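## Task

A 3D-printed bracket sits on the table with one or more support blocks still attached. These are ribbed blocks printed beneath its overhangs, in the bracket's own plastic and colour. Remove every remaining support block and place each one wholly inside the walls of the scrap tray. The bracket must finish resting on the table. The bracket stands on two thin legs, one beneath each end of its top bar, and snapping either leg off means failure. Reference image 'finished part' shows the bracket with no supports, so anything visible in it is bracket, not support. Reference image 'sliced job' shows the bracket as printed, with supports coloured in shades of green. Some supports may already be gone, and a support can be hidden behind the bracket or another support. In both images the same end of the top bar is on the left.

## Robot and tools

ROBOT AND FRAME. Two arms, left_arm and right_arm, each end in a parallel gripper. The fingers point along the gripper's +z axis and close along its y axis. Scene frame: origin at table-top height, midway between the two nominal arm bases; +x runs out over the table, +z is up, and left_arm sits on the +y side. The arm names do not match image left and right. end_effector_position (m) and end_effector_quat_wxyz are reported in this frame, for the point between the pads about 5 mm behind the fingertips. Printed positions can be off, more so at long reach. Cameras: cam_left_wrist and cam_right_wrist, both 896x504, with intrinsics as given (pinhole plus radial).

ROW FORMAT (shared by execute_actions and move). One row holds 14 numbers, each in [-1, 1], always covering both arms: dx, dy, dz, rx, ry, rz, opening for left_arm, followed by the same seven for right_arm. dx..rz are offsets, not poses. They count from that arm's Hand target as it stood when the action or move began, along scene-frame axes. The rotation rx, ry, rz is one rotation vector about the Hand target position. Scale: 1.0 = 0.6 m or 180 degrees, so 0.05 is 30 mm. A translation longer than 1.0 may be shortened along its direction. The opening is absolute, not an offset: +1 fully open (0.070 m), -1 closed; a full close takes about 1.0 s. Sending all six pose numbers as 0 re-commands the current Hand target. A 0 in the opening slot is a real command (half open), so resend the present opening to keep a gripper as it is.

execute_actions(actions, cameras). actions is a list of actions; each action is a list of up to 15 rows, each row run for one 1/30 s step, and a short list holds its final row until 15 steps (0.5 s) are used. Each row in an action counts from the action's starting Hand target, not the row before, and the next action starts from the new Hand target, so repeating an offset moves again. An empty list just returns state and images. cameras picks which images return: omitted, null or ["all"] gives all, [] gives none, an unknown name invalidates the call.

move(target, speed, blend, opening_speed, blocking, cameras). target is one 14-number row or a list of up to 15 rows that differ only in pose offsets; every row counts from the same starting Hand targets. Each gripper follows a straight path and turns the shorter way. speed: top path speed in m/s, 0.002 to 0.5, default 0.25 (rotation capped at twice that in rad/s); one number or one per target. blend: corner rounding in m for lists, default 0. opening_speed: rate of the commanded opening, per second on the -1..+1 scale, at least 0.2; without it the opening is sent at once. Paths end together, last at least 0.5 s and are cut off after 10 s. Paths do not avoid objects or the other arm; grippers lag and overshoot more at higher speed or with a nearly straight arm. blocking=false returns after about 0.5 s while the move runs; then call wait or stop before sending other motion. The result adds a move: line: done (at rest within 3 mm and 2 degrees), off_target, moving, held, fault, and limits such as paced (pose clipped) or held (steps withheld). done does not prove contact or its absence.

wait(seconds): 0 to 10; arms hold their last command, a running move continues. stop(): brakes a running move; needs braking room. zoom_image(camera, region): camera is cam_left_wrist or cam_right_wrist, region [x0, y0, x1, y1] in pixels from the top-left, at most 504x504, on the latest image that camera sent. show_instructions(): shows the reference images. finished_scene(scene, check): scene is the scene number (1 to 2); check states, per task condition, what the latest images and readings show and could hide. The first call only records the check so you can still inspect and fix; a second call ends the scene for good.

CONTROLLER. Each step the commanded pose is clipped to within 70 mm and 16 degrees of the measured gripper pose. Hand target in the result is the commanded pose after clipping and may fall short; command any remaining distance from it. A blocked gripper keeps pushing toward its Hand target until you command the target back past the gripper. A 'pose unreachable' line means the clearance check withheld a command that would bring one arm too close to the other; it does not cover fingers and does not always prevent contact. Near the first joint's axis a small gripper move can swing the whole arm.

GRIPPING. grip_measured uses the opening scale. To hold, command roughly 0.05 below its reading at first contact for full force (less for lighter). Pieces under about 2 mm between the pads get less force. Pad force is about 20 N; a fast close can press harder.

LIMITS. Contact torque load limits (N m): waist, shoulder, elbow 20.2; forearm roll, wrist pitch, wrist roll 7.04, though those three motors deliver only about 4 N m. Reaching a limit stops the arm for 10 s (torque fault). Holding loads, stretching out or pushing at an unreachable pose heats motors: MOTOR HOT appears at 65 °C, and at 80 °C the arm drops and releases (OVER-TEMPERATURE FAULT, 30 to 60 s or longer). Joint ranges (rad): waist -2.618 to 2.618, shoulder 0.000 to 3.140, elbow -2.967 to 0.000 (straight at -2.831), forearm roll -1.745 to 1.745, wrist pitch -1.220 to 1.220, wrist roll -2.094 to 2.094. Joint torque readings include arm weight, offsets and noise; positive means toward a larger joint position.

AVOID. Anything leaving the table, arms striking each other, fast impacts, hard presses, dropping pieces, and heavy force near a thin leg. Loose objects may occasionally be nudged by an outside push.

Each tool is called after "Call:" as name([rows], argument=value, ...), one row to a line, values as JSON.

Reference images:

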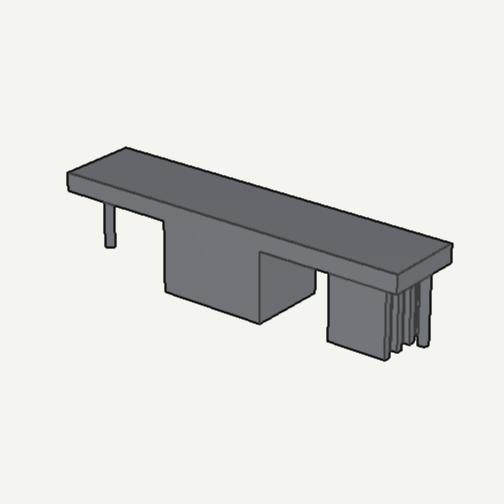

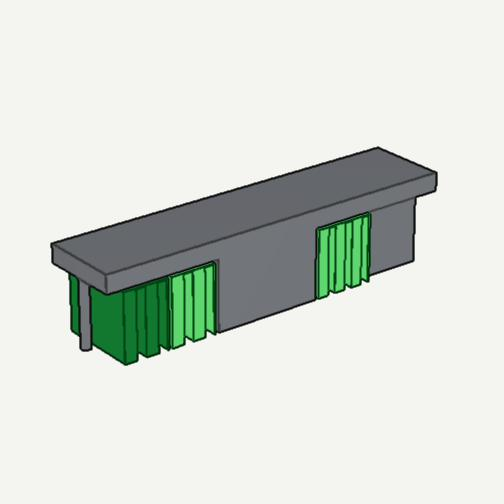

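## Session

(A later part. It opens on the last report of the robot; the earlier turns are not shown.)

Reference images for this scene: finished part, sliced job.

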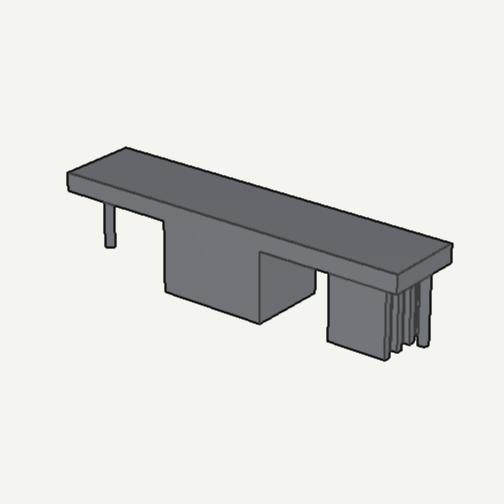

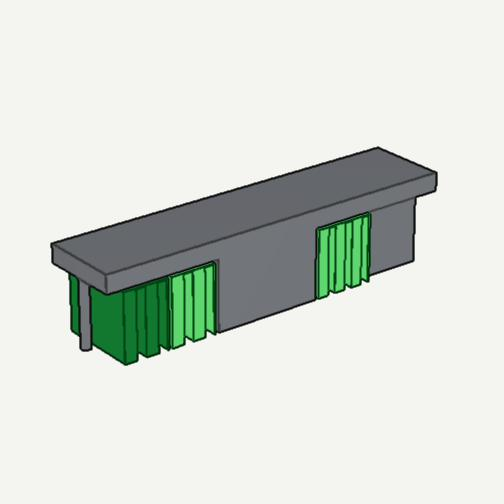

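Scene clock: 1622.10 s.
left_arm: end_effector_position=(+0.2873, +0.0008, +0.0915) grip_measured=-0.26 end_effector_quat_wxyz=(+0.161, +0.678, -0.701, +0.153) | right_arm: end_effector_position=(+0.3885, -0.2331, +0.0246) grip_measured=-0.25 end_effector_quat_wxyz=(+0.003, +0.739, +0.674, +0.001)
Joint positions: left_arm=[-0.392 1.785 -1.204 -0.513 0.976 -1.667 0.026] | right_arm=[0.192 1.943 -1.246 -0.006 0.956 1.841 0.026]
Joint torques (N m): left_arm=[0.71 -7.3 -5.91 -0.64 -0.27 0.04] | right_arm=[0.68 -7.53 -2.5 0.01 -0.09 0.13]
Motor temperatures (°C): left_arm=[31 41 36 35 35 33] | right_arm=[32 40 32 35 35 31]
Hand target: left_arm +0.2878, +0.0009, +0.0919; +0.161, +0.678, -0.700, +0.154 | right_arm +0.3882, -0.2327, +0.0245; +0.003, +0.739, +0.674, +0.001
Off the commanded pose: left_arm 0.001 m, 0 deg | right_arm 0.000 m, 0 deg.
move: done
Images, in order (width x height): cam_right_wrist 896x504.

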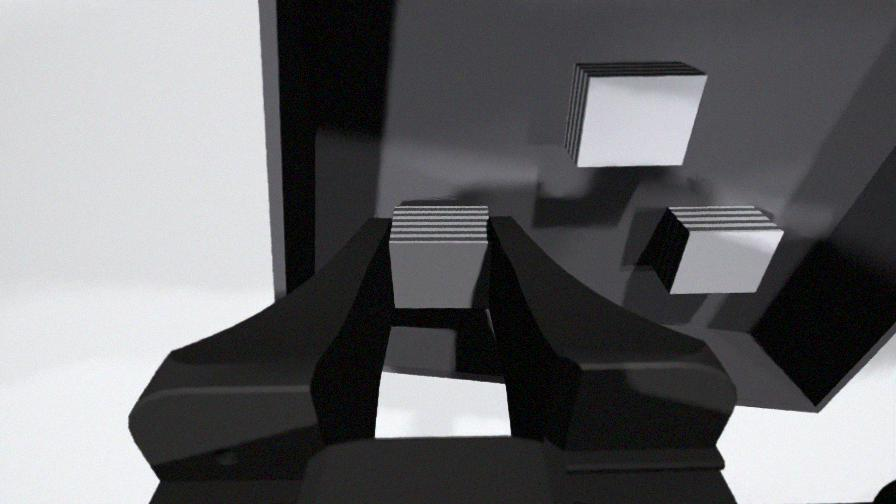

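Call:
move(target=[0,0,0,0,0,0,-0.4, 0,0,-0.0025,0,0,0,-0.42], speed=0.03, cameras=[])

Call:
move(target=[0,0,0,0,0,0,-0.4, 0,0,-0.0025,0,0,0,-0.42], speed=0.03, cameras=["cam_right_wrist"])

Scene clock: 1627.60 s.
left_arm: end_effector_position=(+0.2873, +0.0008, +0.0915) grip_measured=-0.26 end_effector_quat_wxyz=(+0.161, +0.678, -0.701, +0.153) | right_arm: end_effector_position=(+0.3884, -0.2329, +0.0233) grip_measured=-0.25 end_effector_quat_wxyz=(+0.003, +0.739, +0.673, +0.001)
Joint positions: left_arm=[-0.392 1.785 -1.204 -0.513 0.976 -1.667 0.026] | right_arm=[0.192 1.945 -1.243 -0.005 0.951 1.841 0.026]
Joint torques (N m): left_arm=[0.59 -7.05 -5.89 -0.64 -0.26 0.04] | right_arm=[0.65 -7.52 -2.49 0.07 -0.1 0.13]
Motor temperatures (°C): left_arm=[31 41 36 35 35 33] | right_arm=[32 40 32 35 35 31]
Hand target: left_arm +0.2878, +0.0009, +0.0919; +0.161, +0.678, -0.700, +0.154 | right_arm +0.3882, -0.2327, +0.0230; +0.003, +0.739, +0.674, +0.001
Off the commanded pose: left_arm 0.001 m, 0 deg | right_arm 0.000 m, 0 deg.
move: done
No camera images: "cameras" was empty.

Scene clock: 1628.30 s.
left_arm: end_effector_position=(+0.2873, +0.0008, +0.0915) grip_measured=-0.26 end_effector_quat_wxyz=(+0.161, +0.678, -0.701, +0.153) | right_arm: end_effector_position=(+0.3882, -0.2329, +0.0217) grip_measured=-0.25 end_effector_quat_wxyz=(+0.003, +0.739, +0.673, +0.001)
Joint positions: left_arm=[-0.392 1.785 -1.204 -0.513 0.976 -1.667 0.026] | right_arm=[0.192 1.948 -1.24 -0.005 0.946 1.841 0.026]
Joint torques (N m): left_arm=[0.56 -7.01 -5.89 -0.64 -0.26 0.04] | right_arm=[0.67 -7.56 -2.48 0.08 -0.09 0.13]
Motor temperatures (°C): left_arm=[31 41 36 35 35 33] | right_arm=[32 40 32 35 35 31]
Hand target: left_arm +0.2878, +0.0009, +0.0919; +0.161, +0.678, -0.700, +0.154 | right_arm +0.3882, -0.2327, +0.0214; +0.003, +0.739, +0.674, +0.001
Off the commanded pose: left_arm 0.001 m, 0 deg | right_arm 0.000 m, 0 deg.
move: done
Images, in order (width x height): cam_right_wrist 896x504.

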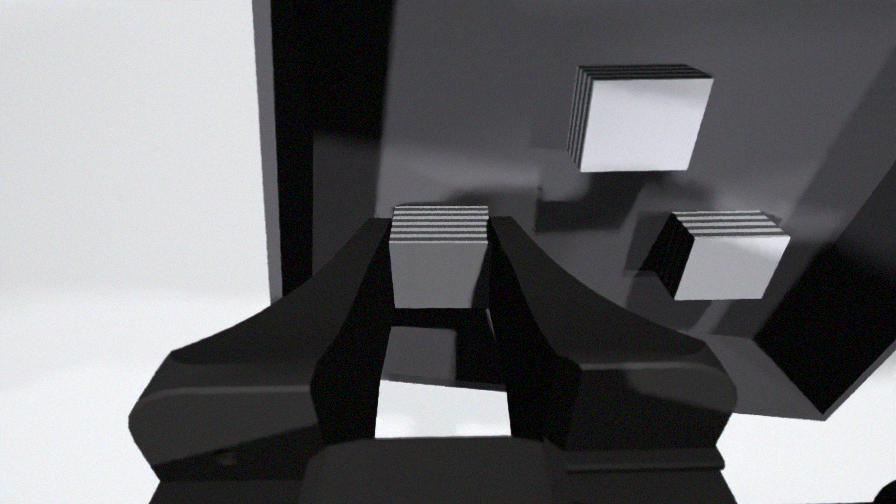

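Call:
move(target=[0,0,0,0,0,0,-0.4, 0,0,-0.0027,0,0,0,-0.42], speed=0.03, cameras=[])

Call:
move(target=[0,0,0,0,0,0,-0.4, 0,0,-0.0025,0,0,0,-0.42], speed=0.03, cameras=["cam_right_wrist"])

Scene clock: 1632.80 s.
left_arm: end_effector_position=(+0.2873, +0.0008, +0.0915) grip_measured=-0.26 end_effector_quat_wxyz=(+0.161, +0.678, -0.701, +0.153) | right_arm: end_effector_position=(+0.3886, -0.2329, +0.0203) grip_measured=-0.25 end_effector_quat_wxyz=(+0.003, +0.739, +0.673, +0.001)
Joint positions: left_arm=[-0.392 1.785 -1.204 -0.513 0.976 -1.667 0.026] | right_arm=[0.192 1.951 -1.239 -0.005 0.94 1.841 0.026]
Joint torques (N m): left_arm=[0.42 -6.7 -5.86 -0.63 -0.25 0.05] | right_arm=[0.65 -7.57 -2.43 0.07 -0.11 0.13]
Motor temperatures (°C): left_arm=[31 40 36 35 35 33] | right_arm=[32 40 32 34 35 31]
Hand target: left_arm +0.2878, +0.0009, +0.0919; +0.161, +0.678, -0.700, +0.154 | right_arm +0.3882, -0.2327, +0.0198; +0.003, +0.739, +0.674, +0.001
Off the commanded pose: left_arm 0.001 m, 0 deg | right_arm 0.001 m, 0 deg.
move: done
No camera images: "cameras" was empty.

Scene clock: 1633.50 s.
left_arm: end_effector_position=(+0.2873, +0.0008, +0.0915) grip_measured=-0.26 end_effector_quat_wxyz=(+0.161, +0.678, -0.701, +0.153) | right_arm: end_effector_position=(+0.3890, -0.2328, +0.0195) grip_measured=-0.25 end_effector_quat_wxyz=(+0.004, +0.739, +0.673, +0.002)
Joint positions: left_arm=[-0.392 1.785 -1.204 -0.513 0.976 -1.667 0.026] | right_arm=[0.192 1.952 -1.237 -0.005 0.935 1.841 0.026]
Joint torques (N m): left_arm=[0.4 -6.65 -5.86 -0.63 -0.25 0.05] | right_arm=[0.67 -4.84 -1.25 0.08 -0.27 0.13]
Motor temperatures (°C): left_arm=[31 40 36 35 35 33] | right_arm=[32 40 32 34 35 31]
Hand target: left_arm +0.2878, +0.0009, +0.0919; +0.161, +0.678, -0.700, +0.154 | right_arm +0.3882, -0.2326, +0.0183; +0.003, +0.739, +0.674, +0.001
Off the commanded pose: left_arm 0.001 m, 0 deg | right_arm 0.001 m, 0 deg.
move: done
Images, in order (width x height): cam_right_wrist 896x504.

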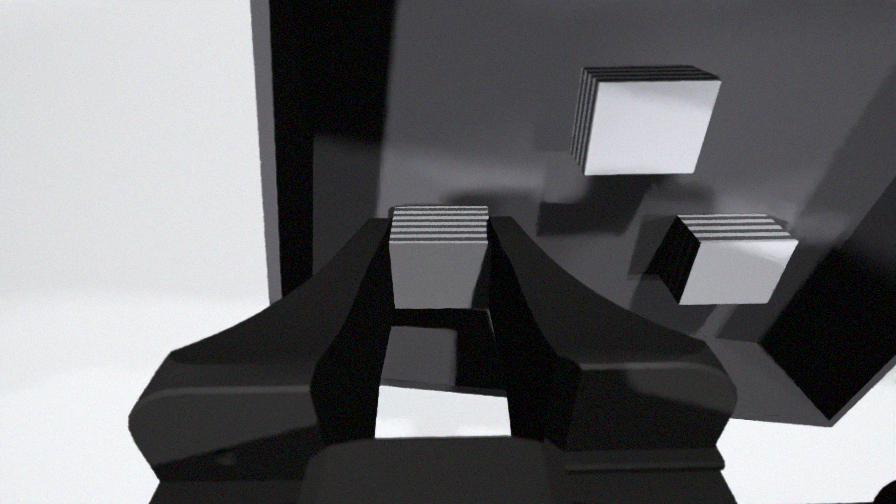

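Call:
move(target=[0,0,0,0,0,0,-0.4, 0,0,0.0014,0,0,0,0.0], speed=0.03, opening_speed=0.6, cameras=["cam_right_wrist"])

Scene clock: 1637.13 s.
left_arm: end_effector_position=(+0.2873, +0.0008, +0.0915) grip_measured=-0.26 end_effector_quat_wxyz=(+0.161, +0.678, -0.701, +0.153) | right_arm: end_effector_position=(+0.3881, -0.2329, +0.0187) grip_measured=+0.00 end_effector_quat_wxyz=(+0.003, +0.739, +0.674, +0.000)
Joint positions: left_arm=[-0.392 1.785 -1.204 -0.513 0.976 -1.667 0.026] | right_arm=[0.192 1.954 -1.236 -0.005 0.937 1.841 0.035]
Joint torques (N m): left_arm=[0.27 -6.41 -5.84 -0.63 -0.25 0.05] | right_arm=[0.56 -9.41 -4.13 -0.08 0.14 0.12]
Motor temperatures (°C): left_arm=[31 40 36 35 35 33] | right_arm=[32 39 32 34 35 31]
Hand target: left_arm +0.2878, +0.0009, +0.0919; +0.161, +0.678, -0.700, +0.154 | right_arm +0.3882, -0.2326, +0.0192; +0.003, +0.739, +0.674, +0.001
Off the commanded pose: left_arm 0.001 m, 0 deg | right_arm 0.001 m, 0 deg.
move: done
Images, in order (width x height): cam_right_wrist 896x504.

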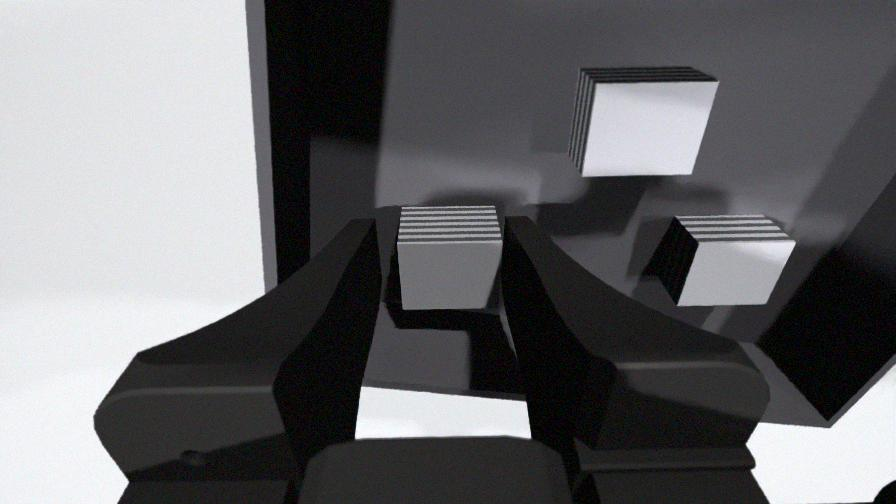

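Call:
move([
  [0,0,0,0,0,0,-0.4, -0.0023,0,0.015,0,0,0,0.15],
  [0.0203,0.0818,-0.0532,0.1631,-0.2547,-0.5757,-0.4, -0.0023,0,0.12,0,0,0,0.15],
], speed=[0.04, 0.3])

Scene clock: 1698.57 s.
left_arm: end_effector_position=(+0.2997, +0.0499, +0.0594) grip_measured=-0.26 end_effector_quat_wxyz=(+0.177, +0.192, +0.965, -0.031) | right_arm: end_effector_position=(+0.3869, -0.2333, +0.0916) grip_measured=+0.15 end_effector_quat_wxyz=(+0.003, +0.740, +0.673, +0.000)
Joint positions: left_arm=[-0.545 1.669 -0.937 0.118 0.573 -0.247 0.026] | right_arm=[0.192 1.846 -1.385 -0.005 1.193 1.841 0.04]
Joint torques (N m): left_arm=[1.12 -7.02 -5.66 -0.16 -0.5 0.03] | right_arm=[-0.79 -8.82 -4.06 -0.26 0.07 -0.07]
Motor temperatures (°C): left_arm=[31 40 36 35 35 33] | right_arm=[32 41 33 34 35 31]
Hand target: left_arm +0.3001, +0.0502, +0.0598; +0.177, +0.191, +0.965, -0.031 | right_arm +0.3869, -0.2335, +0.0915; +0.003, +0.740, +0.673, +0.000
Off the commanded pose: left_arm 0.001 m, 1 deg | right_arm 0.001 m, 0 deg.
move: done

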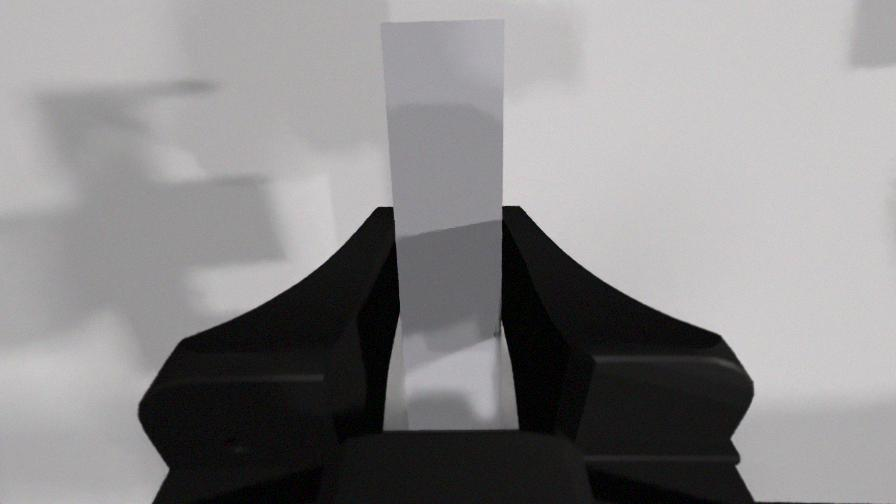

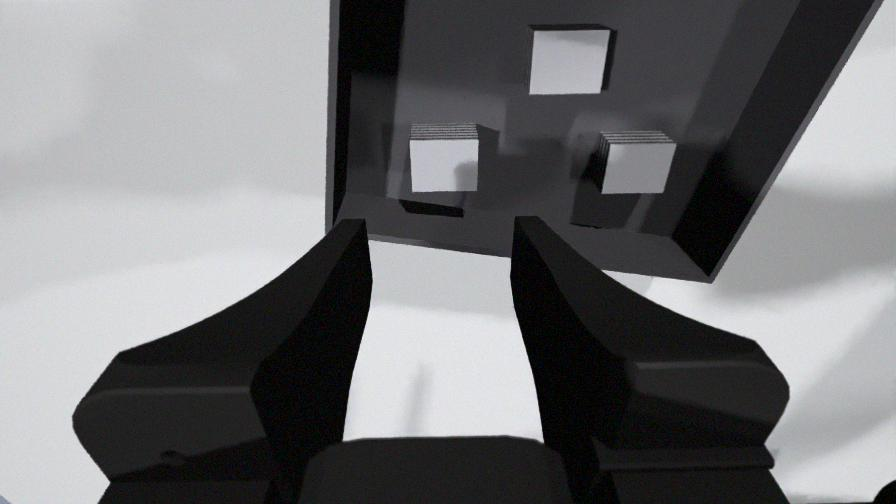

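Call:
zoom_image(camera="cam_left_wrist", region=[340, 0, 560, 124])

Call:
zoom_image(camera="cam_left_wrist", region=[370, 180, 540, 440])

Scaled by 2.291 from the camera's 896x504 image, which has a finer 1280x720 frame.

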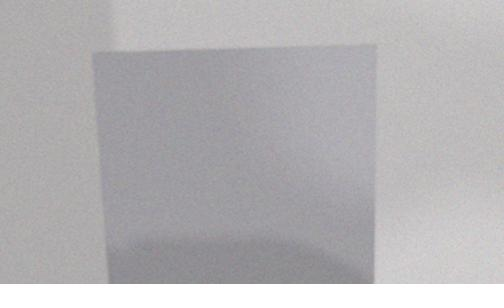

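Scaled by 1.938 from the camera's 896x504 image, which has a finer 1280x720 frame.

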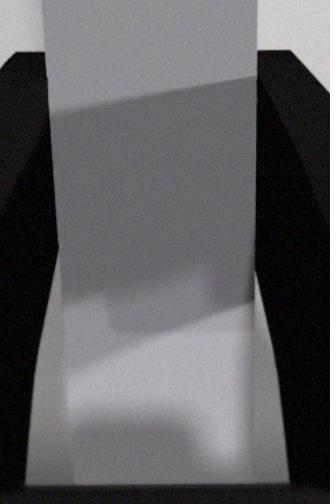

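Call:
move(target=[0,0,-0.0413,0.0005,0.0153,0.1241,-0.4, -0.1448,0.2892,0.0225,0.3213,-0.0139,0.0283,0.15], speed=0.25)

Scene clock: 1804.47 s.
left_arm: end_effector_position=(+0.3008, +0.0500, +0.0358) grip_measured=-0.26 end_effector_quat_wxyz=(+0.157, -0.001, +0.988, +0.000) | right_arm: end_effector_position=(+0.2975, -0.0590, +0.1060) grip_measured=+0.15 end_effector_quat_wxyz=(-0.346, +0.617, +0.620, +0.339)
Joint positions: left_arm=[-0.616 1.772 -0.982 0.312 0.633 -0.856 0.026] | right_arm=[0.194 1.735 -0.81 1.277 1.064 0.863 0.04]
Joint torques (N m): left_arm=[-0.37 -6.1 -5.45 0.13 -0.43 0.18] | right_arm=[0.04 -5.94 -3 0.54 0.41 0.15]
Motor temperatures (°C): left_arm=[31 38 36 34 35 33] | right_arm=[32 38 32 34 35 31]
Hand target: left_arm +0.3008, +0.0501, +0.0356; +0.157, -0.001, +0.988, +0.000 | right_arm +0.2976, -0.0590, +0.1061; -0.346, +0.616, +0.621, +0.339
Off the commanded pose: left_arm 0.001 m, 0 deg | right_arm 0.003 m, 1 deg.
move: done

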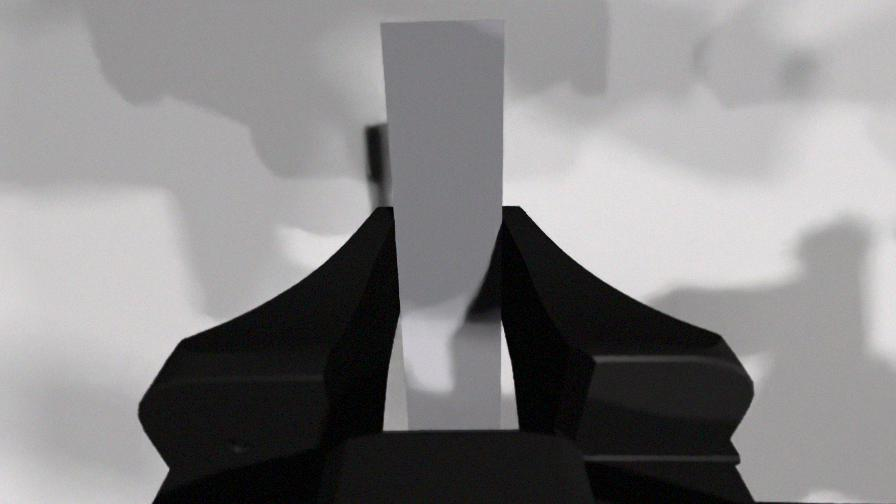

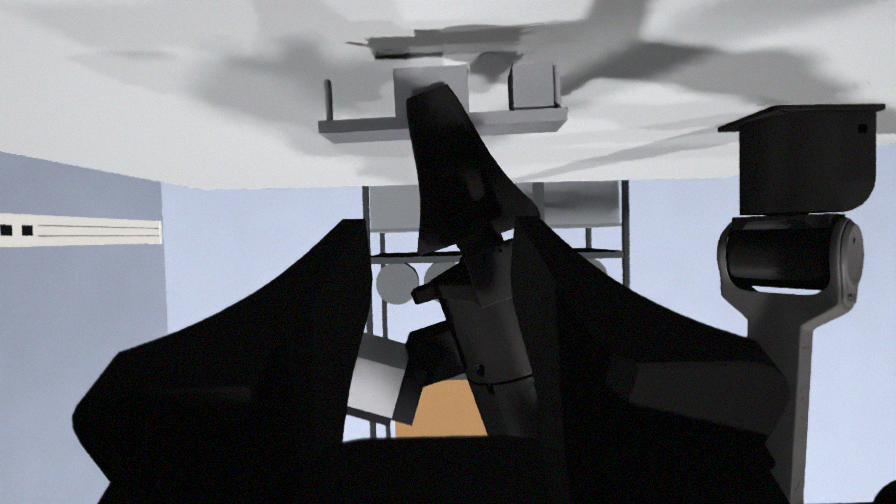

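Call:
zoom_image(camera="cam_right_wrist", region=[300, 20, 600, 190])

Scaled by 1.680 from the camera's 896x504 image, which has a finer 1280x720 frame.

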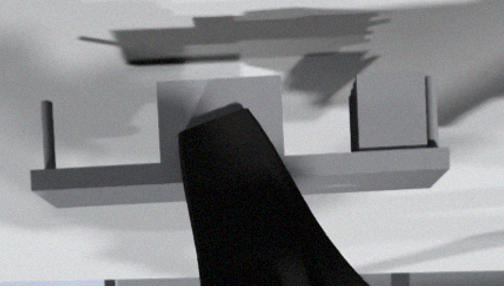

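Call:
move(target=[0,0,-0.0177,0,0.0161,0,-0.4, 0,0,0,0,0,0,0.15], speed=0.1, cameras=["cam_right_wrist"])

Call:
zoom_image(camera="cam_right_wrist", region=[300, 0, 600, 170])

Scene clock: 1838.30 s.
left_arm: end_effector_position=(+0.3004, +0.0496, +0.0248) grip_measured=-0.26 end_effector_quat_wxyz=(+0.131, +0.000, +0.991, +0.000) | right_arm: end_effector_position=(+0.2975, -0.0590, +0.1060) grip_measured=+0.15 end_effector_quat_wxyz=(-0.346, +0.617, +0.620, +0.339)
Joint positions: left_arm=[-0.596 1.815 -1.007 0.246 0.647 -0.785 0.026] | right_arm=[0.194 1.735 -0.81 1.277 1.064 0.863 0.04]
Joint torques (N m): left_arm=[0.69 -6.63 -5.34 0.21 -0.39 0.04] | right_arm=[-0.8 -7.46 -3.62 0.55 0.29 0.14]
Motor temperatures (°C): left_arm=[31 40 35 34 35 33] | right_arm=[32 39 32 35 35 31]
Hand target: left_arm +0.3006, +0.0499, +0.0250; +0.132, +0.000, +0.991, +0.000 | right_arm +0.2976, -0.0590, +0.1061; -0.346, +0.616, +0.621, +0.339
Off the commanded pose: left_arm 0.001 m, 0 deg | right_arm 0.000 m, 0 deg.
move: done
Images, in order (width x height): cam_right_wrist 896x504.

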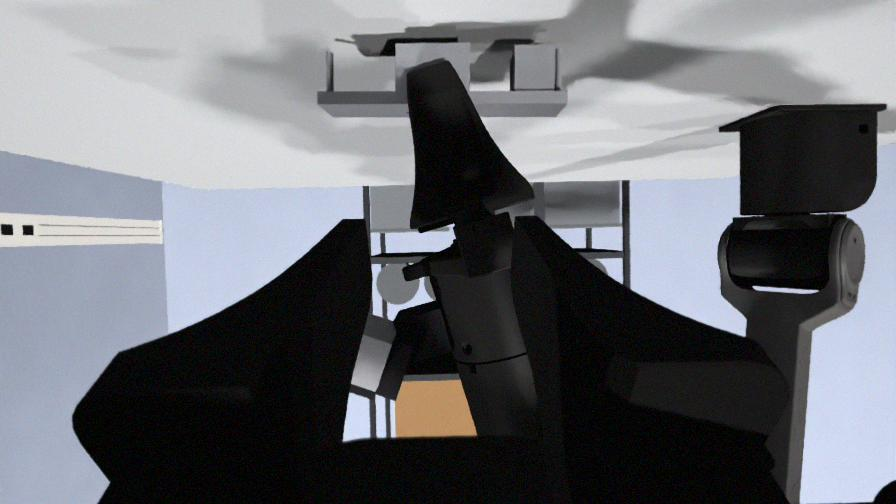

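Scaled by 1.680 from the camera's 896x504 image, which has a finer 1280x720 frame.

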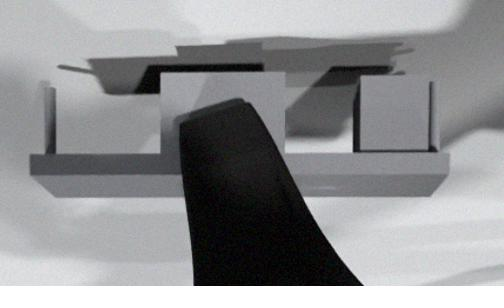

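Call:
move(target=[0,0,-0.0105,0,0,0,-0.4, 0,0,0,0,0,0,0.15], speed=0.05, cameras=["cam_right_wrist"])

Call:
zoom_image(camera="cam_right_wrist", region=[300, 0, 600, 150])

Scene clock: 1848.07 s.
left_arm: end_effector_position=(+0.3005, +0.0496, +0.0187) grip_measured=-0.26 end_effector_quat_wxyz=(+0.131, +0.000, +0.991, -0.001) | right_arm: end_effector_position=(+0.2975, -0.0590, +0.1060) grip_measured=+0.15 end_effector_quat_wxyz=(-0.346, +0.617, +0.620, +0.339)
Joint positions: left_arm=[-0.596 1.828 -0.998 0.254 0.624 -0.796 0.026] | right_arm=[0.194 1.735 -0.81 1.277 1.064 0.863 0.04]
Joint torques (N m): left_arm=[-0.62 -6.02 -4.47 0.17 -0.38 0.07] | right_arm=[-0.75 -7.44 -3.62 0.54 0.3 0.13]
Motor temperatures (°C): left_arm=[31 40 35 34 35 33] | right_arm=[32 39 32 35 35 31]
Hand target: left_arm +0.3006, +0.0497, +0.0187; +0.131, +0.000, +0.991, +0.000 | right_arm +0.2976, -0.0590, +0.1061; -0.346, +0.616, +0.621, +0.339
Off the commanded pose: left_arm 0.000 m, 0 deg | right_arm 0.000 m, 0 deg.
move: done
Images, in order (width x height): cam_right_wrist 896x504.

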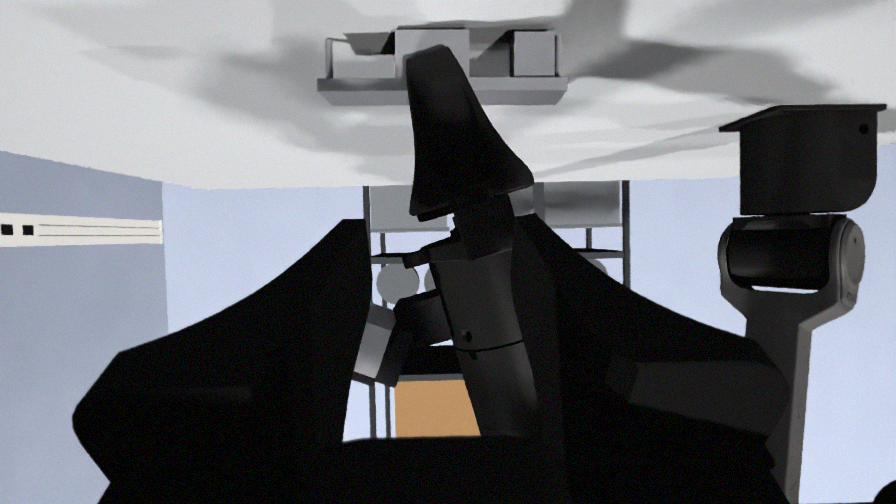

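Scaled by 1.680 from the camera's 896x504 image, which has a finer 1280x720 frame.

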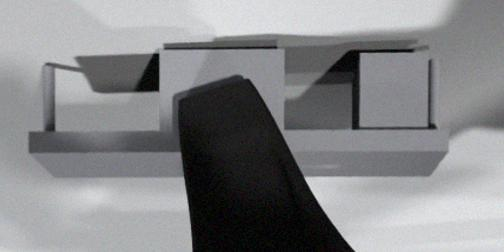

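Call:
move(target=[0,0,-0.0028,0,0,0,-0.4, 0,0,0,0,0,0,0.15], speed=0.03, cameras=[])

Call:
move(target=[0,0,-0.0017,0,0,0,-0.4, 0,0,0,0,0,0,0.15], speed=0.03, cameras=["cam_right_wrist"])

Call:
zoom_image(camera="cam_right_wrist", region=[300, 0, 600, 150])

Scene clock: 1854.77 s.
left_arm: end_effector_position=(+0.3009, +0.0492, +0.0174) grip_measured=-0.26 end_effector_quat_wxyz=(+0.132, +0.000, +0.991, -0.001) | right_arm: end_effector_position=(+0.2975, -0.0590, +0.1060) grip_measured=+0.15 end_effector_quat_wxyz=(-0.346, +0.617, +0.620, +0.339)
Joint positions: left_arm=[-0.596 1.832 -0.997 0.256 0.618 -0.798 0.026] | right_arm=[0.194 1.735 -0.81 1.277 1.064 0.863 0.04]
Joint torques (N m): left_arm=[-0.56 -5.45 -3.87 0.17 -0.4 0.03] | right_arm=[-0.73 -7.45 -3.6 0.54 0.3 0.13]
Motor temperatures (°C): left_arm=[31 40 35 34 35 33] | right_arm=[32 39 32 35 35 31]
Hand target: left_arm +0.3006, +0.0497, +0.0170; +0.131, +0.000, +0.991, +0.000 | right_arm +0.2976, -0.0590, +0.1061; -0.346, +0.616, +0.621, +0.339
Off the commanded pose: left_arm 0.001 m, 0 deg | right_arm 0.000 m, 0 deg.
move: done
No camera images: "cameras" was empty.

Scene clock: 1855.47 s.
left_arm: end_effector_position=(+0.3008, +0.0494, +0.0165) grip_measured=-0.26 end_effector_quat_wxyz=(+0.132, +0.000, +0.991, -0.001) | right_arm: end_effector_position=(+0.2975, -0.0590, +0.1060) grip_measured=+0.15 end_effector_quat_wxyz=(-0.346, +0.617, +0.620, +0.339)
Joint positions: left_arm=[-0.596 1.833 -0.995 0.258 0.615 -0.799 0.026] | right_arm=[0.194 1.735 -0.81 1.277 1.064 0.863 0.04]
Joint torques (N m): left_arm=[-0.41 -3.84 -2.97 0.03 -0.37 0.03] | right_arm=[-0.73 -7.46 -3.59 0.55 0.31 0.12]
Motor temperatures (°C): left_arm=[31 40 35 34 35 33] | right_arm=[32 39 32 35 35 31]
Hand target: left_arm +0.3006, +0.0496, +0.0160; +0.131, +0.000, +0.991, +0.000 | right_arm +0.2976, -0.0590, +0.1061; -0.346, +0.616, +0.621, +0.339
Off the commanded pose: left_arm 0.001 m, 0 deg | right_arm 0.000 m, 0 deg.
move: done
Images, in order (width x height): cam_right_wrist 896x504.

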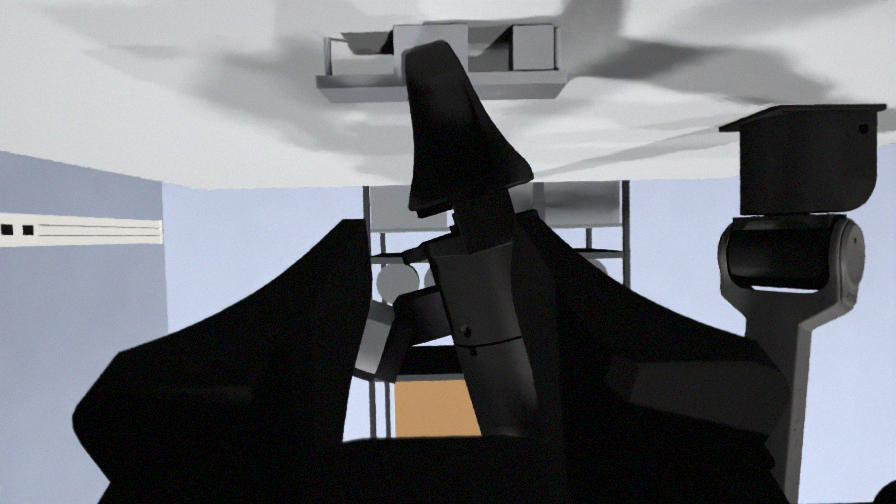

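Scaled by 1.680 from the camera's 896x504 image, which has a finer 1280x720 frame.

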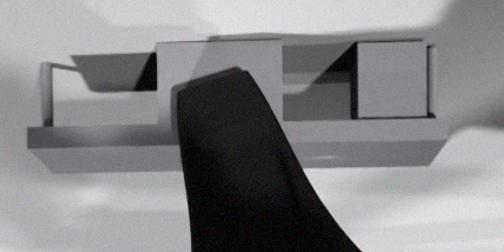

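Call:
move(target=[0,0,0.0013,0,0,0,0.0, 0,0,0,0,0,0,0.15], speed=0.02, opening_speed=0.35, cameras=["cam_right_wrist", "cam_left_wrist"])

Call:
zoom_image(camera="cam_right_wrist", region=[300, 0, 600, 150])

Scene clock: 1872.90 s.
left_arm: end_effector_position=(+0.3005, +0.0496, +0.0167) grip_measured=+0.00 end_effector_quat_wxyz=(+0.131, -0.001, +0.991, +0.000) | right_arm: end_effector_position=(+0.2975, -0.0590, +0.1060) grip_measured=+0.15 end_effector_quat_wxyz=(-0.346, +0.617, +0.620, +0.339)
Joint positions: left_arm=[-0.596 1.832 -0.995 0.257 0.617 -0.799 0.035] | right_arm=[0.194 1.735 -0.81 1.277 1.064 0.863 0.04]
Joint torques (N m): left_arm=[-0.04 -8.04 -5.37 0.2 -0.48 0.17] | right_arm=[-0.71 -7.43 -3.57 0.57 0.32 0.12]
Motor temperatures (°C): left_arm=[31 39 35 34 35 33] | right_arm=[32 39 32 35 35 31]
Hand target: left_arm +0.3006, +0.0497, +0.0168; +0.131, +0.000, +0.991, +0.000 | right_arm +0.2976, -0.0590, +0.1061; -0.346, +0.616, +0.621, +0.339
Off the commanded pose: left_arm 0.000 m, 0 deg | right_arm 0.000 m, 0 deg.
move: done

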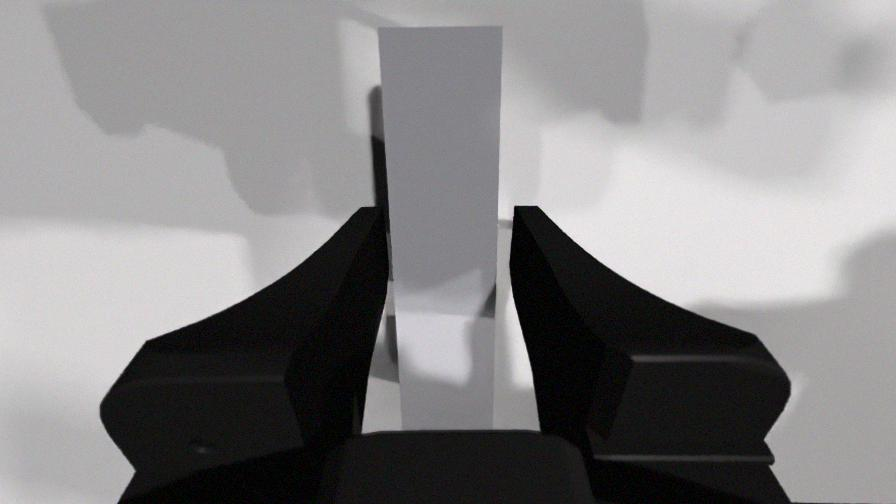

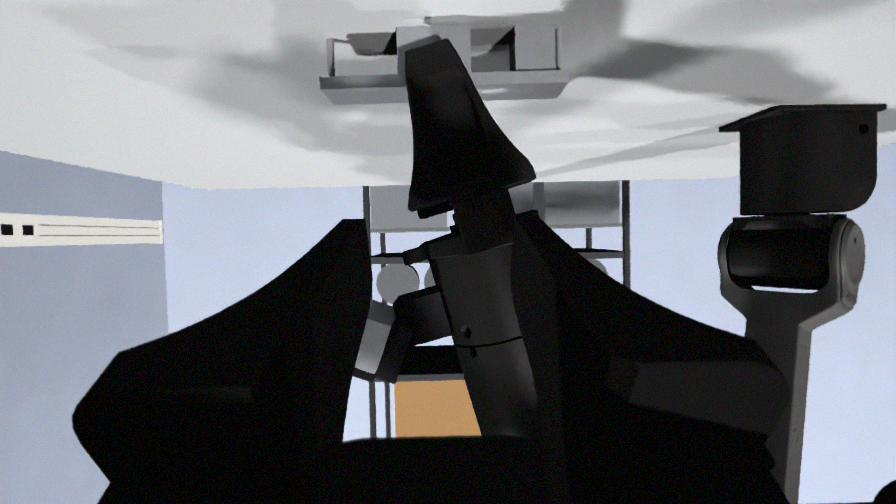

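Scaled by 1.680 from the camera's 896x504 image, which has a finer 1280x720 frame.

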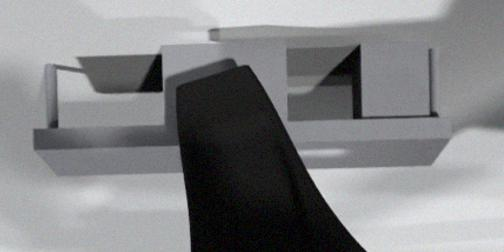

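Call:
move([
  [-0.0043,0,0.0161,0,0,0,0.2, 0,-0.01,0,0,0,0,0.15],
  [-0.0518,0,0.1932,0,0,0,0.2, 0.069,-0.3367,-0.0268,-0.3213,0.0139,-0.0283,0.15],
], speed=[0.04, 0.25], opening_speed=0.5)

Scene clock: 1892.37 s.
left_arm: end_effector_position=(+0.2699, +0.0520, +0.1331) grip_measured=+0.20 end_effector_quat_wxyz=(+0.133, -0.003, +0.991, +0.001) | right_arm: end_effector_position=(+0.3397, -0.2632, +0.0904) grip_measured=+0.15 end_effector_quat_wxyz=(+0.001, +0.744, +0.669, -0.002)
Joint positions: left_arm=[-0.654 1.567 -1.158 0.19 1.046 -0.745 0.042] | right_arm=[0.122 1.681 -1.153 -0.004 1.131 1.783 0.04]
Joint torques (N m): left_arm=[-0.32 -5.26 -4.94 0.02 -0.49 0.16] | right_arm=[0.67 -5.97 -3.98 0.08 0.1 -0.08]
Motor temperatures (°C): left_arm=[31 40 35 34 35 33] | right_arm=[32 39 32 35 35 31]
Hand target: left_arm +0.2696, +0.0518, +0.1326; +0.132, -0.002, +0.991, +0.001 | right_arm +0.3395, -0.2630, +0.0905; +0.001, +0.743, +0.669, -0.002
Off the commanded pose: left_arm 0.002 m, 0 deg | right_arm 0.002 m, 1 deg.
move: done

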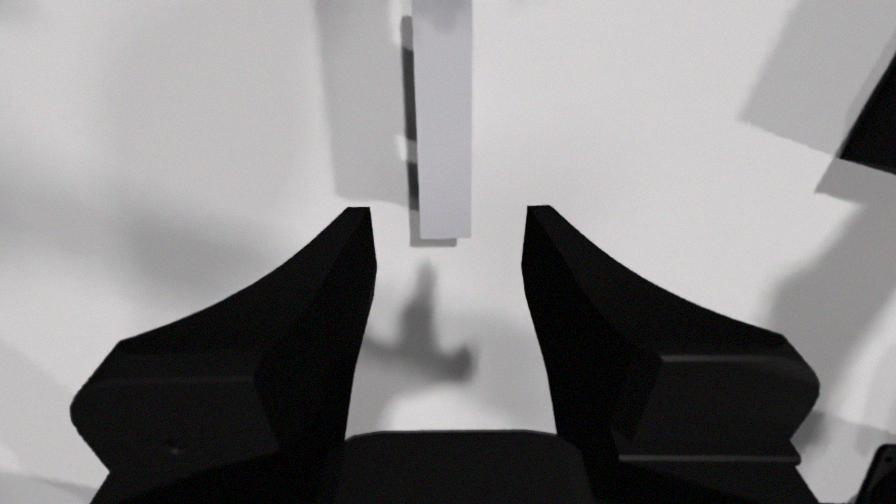

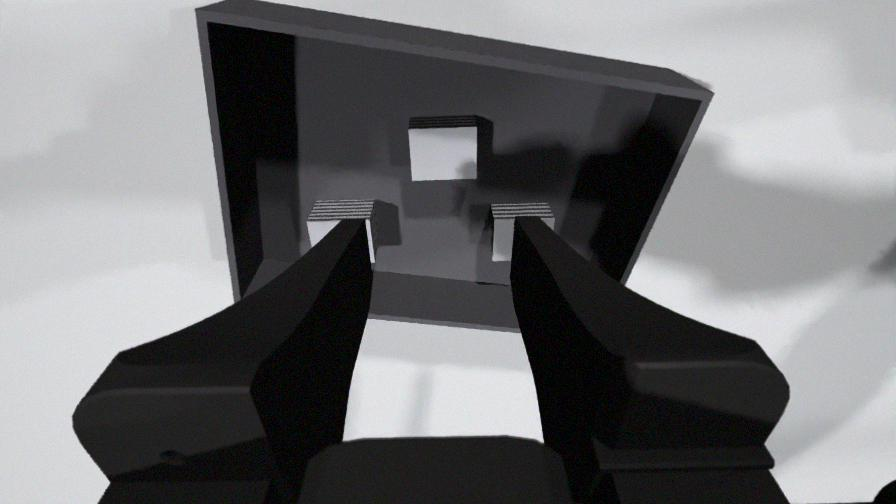

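Call:
zoom_image(camera="cam_left_wrist", region=[360, 0, 520, 260])

Call:
zoom_image(camera="cam_right_wrist", region=[180, 0, 684, 350])

Call:
show_instructions()

Scaled by 1.938 from the camera's 896x504 image, which has a finer 1280x720 frame.

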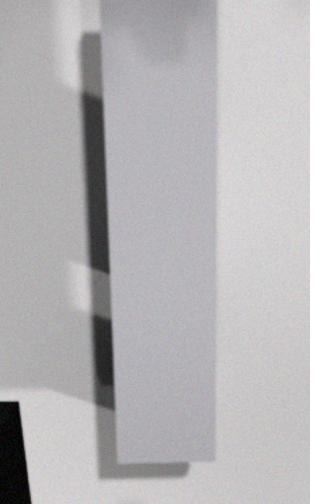

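Scaled by 1.000.

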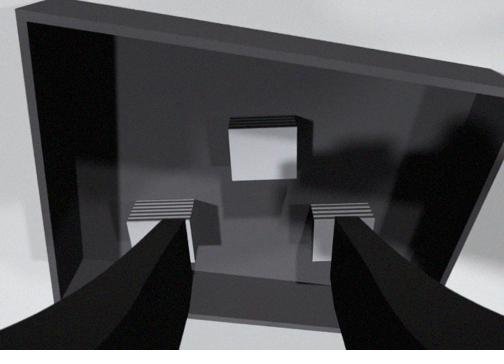

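Reference images for this scene: finished part, sliced job.

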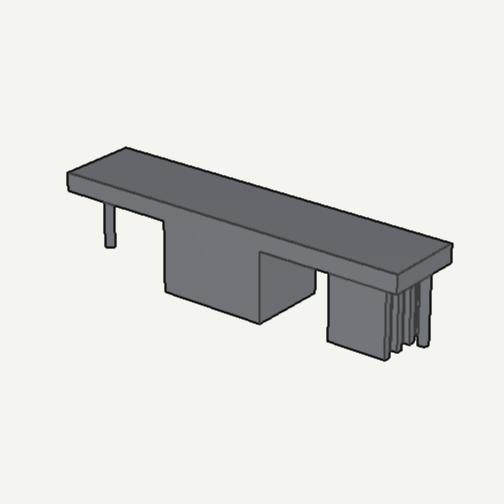

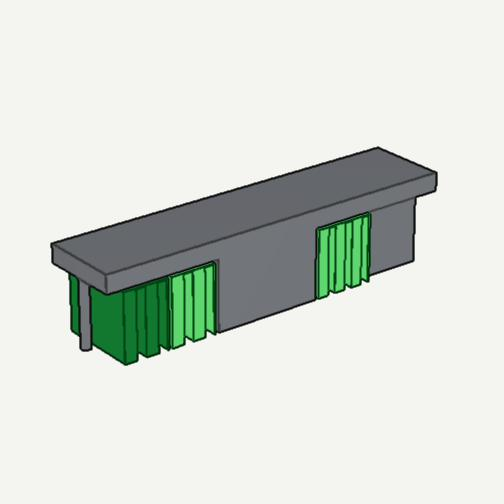

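Call:
finished_scene(scene=2, check="Support blocks: sliced job shows three (dark green + light green at the left end, light green right of the central leg). Latest right wrist picture shows three separate ribbed blocks lying on the tray floor, all well inside the four walls (each >15 mm from walls), not held or touched by the gripper (gripper ~7 cm above). Bracket: last side view (right camera, during release) showed both gaps under the bar empty (table visible through), both thin legs (left and right end) present and straight, fixed ribbed block (belongs to the part) present; bar line parallel to the table. After release the left gripper retreated ~12 cm; left picture shows the bar top, standing on the table, fingers not touching. What pictures can't show now: legs after retreat (only top view), but the bar did not move/tilt in the retreat (edges straight, shadow even). Could be missed: a leg cracked at release (not seen in the post-release side view: both legs visible standing), or a block hidden behind – gaps were see-through so none remains. Nothing fell off the table.")

This call ended nothing. Check each condition that your pictures could not show: look closer or test it, and mend what is not met. Then call finished_scene again.

Call:
execute_actions(actions=[])

Call:
zoom_image(camera="cam_left_wrist", region=[340, 0, 560, 260])

Scene clock: 1944.17 s.
left_arm: end_effector_position=(+0.2698, +0.0520, +0.1329) grip_measured=+0.20 end_effector_quat_wxyz=(+0.133, -0.003, +0.991, +0.001) | right_arm: end_effector_position=(+0.3397, -0.2632, +0.0904) grip_measured=+0.15 end_effector_quat_wxyz=(+0.001, +0.743, +0.669, -0.002)
Joint positions: left_arm=[-0.654 1.567 -1.157 0.19 1.045 -0.745 0.042] | right_arm=[0.122 1.681 -1.153 -0.004 1.131 1.782 0.04]
Joint torques (N m): left_arm=[1.15 -4.33 -4.97 0.27 -0.48 0.03] | right_arm=[0.68 -7.77 -2.77 0.05 -0.1 -0.07]
Motor temperatures (°C): left_arm=[31 38 35 34 35 33] | right_arm=[32 39 32 34 35 31]
Hand target: left_arm +0.2696, +0.0518, +0.1326; +0.132, -0.002, +0.991, +0.001 | right_arm +0.3395, -0.2630, +0.0905; +0.001, +0.743, +0.669, -0.002
Tool commands: left_gripper/opening=+0.2 right_gripper/opening=+0.15
Off the commanded pose: left_arm 0.002 m, 0 deg | right_arm 0.002 m, 1 deg.

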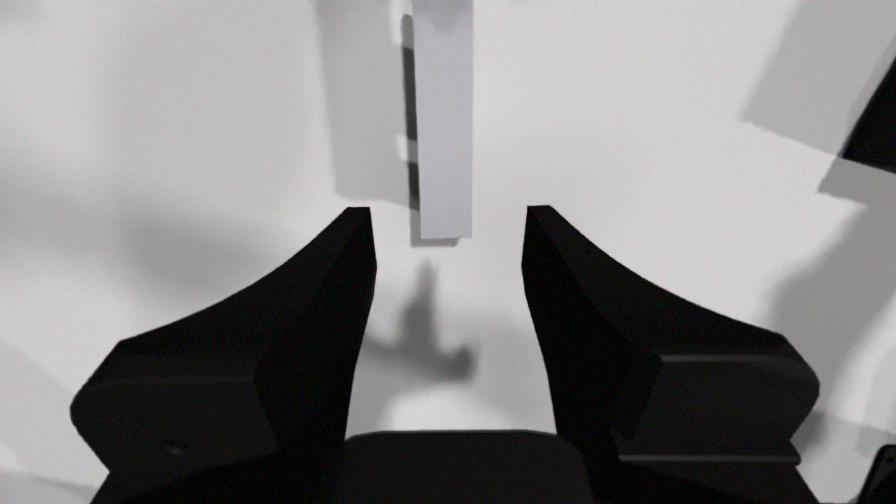

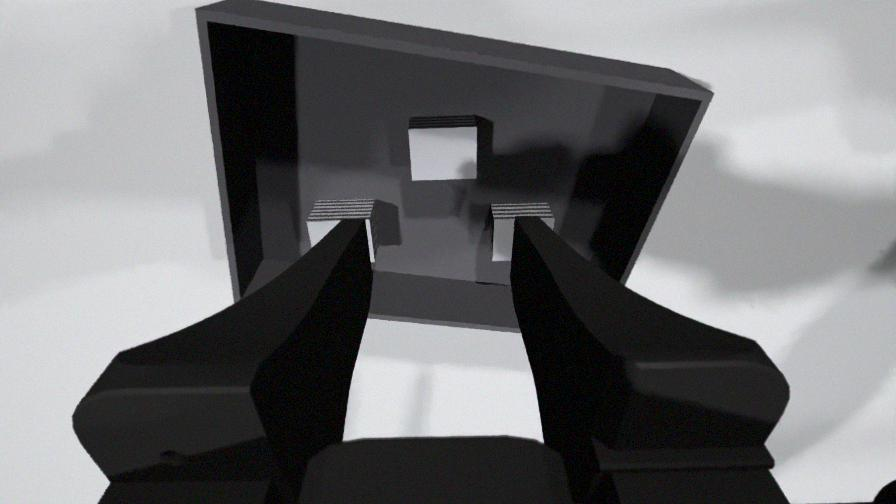

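Scaled by 1.938 from the camera's 896x504 image, which has a finer 1280x720 frame.

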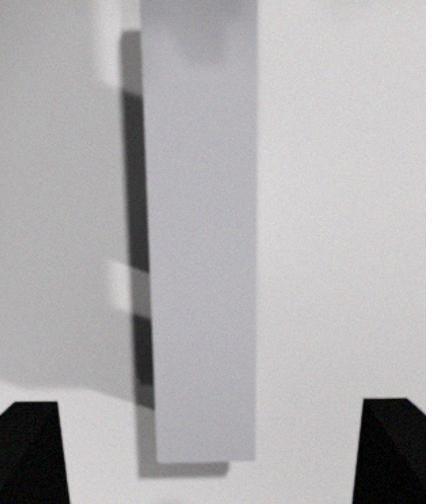

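Call:
finished_scene(scene=2, check="Latest pictures: all three ribbed support blocks (two from the left end, one right of the central leg) lie on the tray floor, clearly inside the walls, gripper 7 cm above them, not touching. Left picture: bracket stands upright on the table, released, left gripper 12 cm above; its shadow shows the lit gap where the right block was and solid central leg and fixed ribbed block, so light passes through the emptied gap. The side view taken after release showed both thin legs present and vertical, both gaps see-through, bar parallel to the table. Not visible now: the legs from the side; the gripper retreat didn't move the bracket. Nothing fell.")

The scene is finished: the task was done.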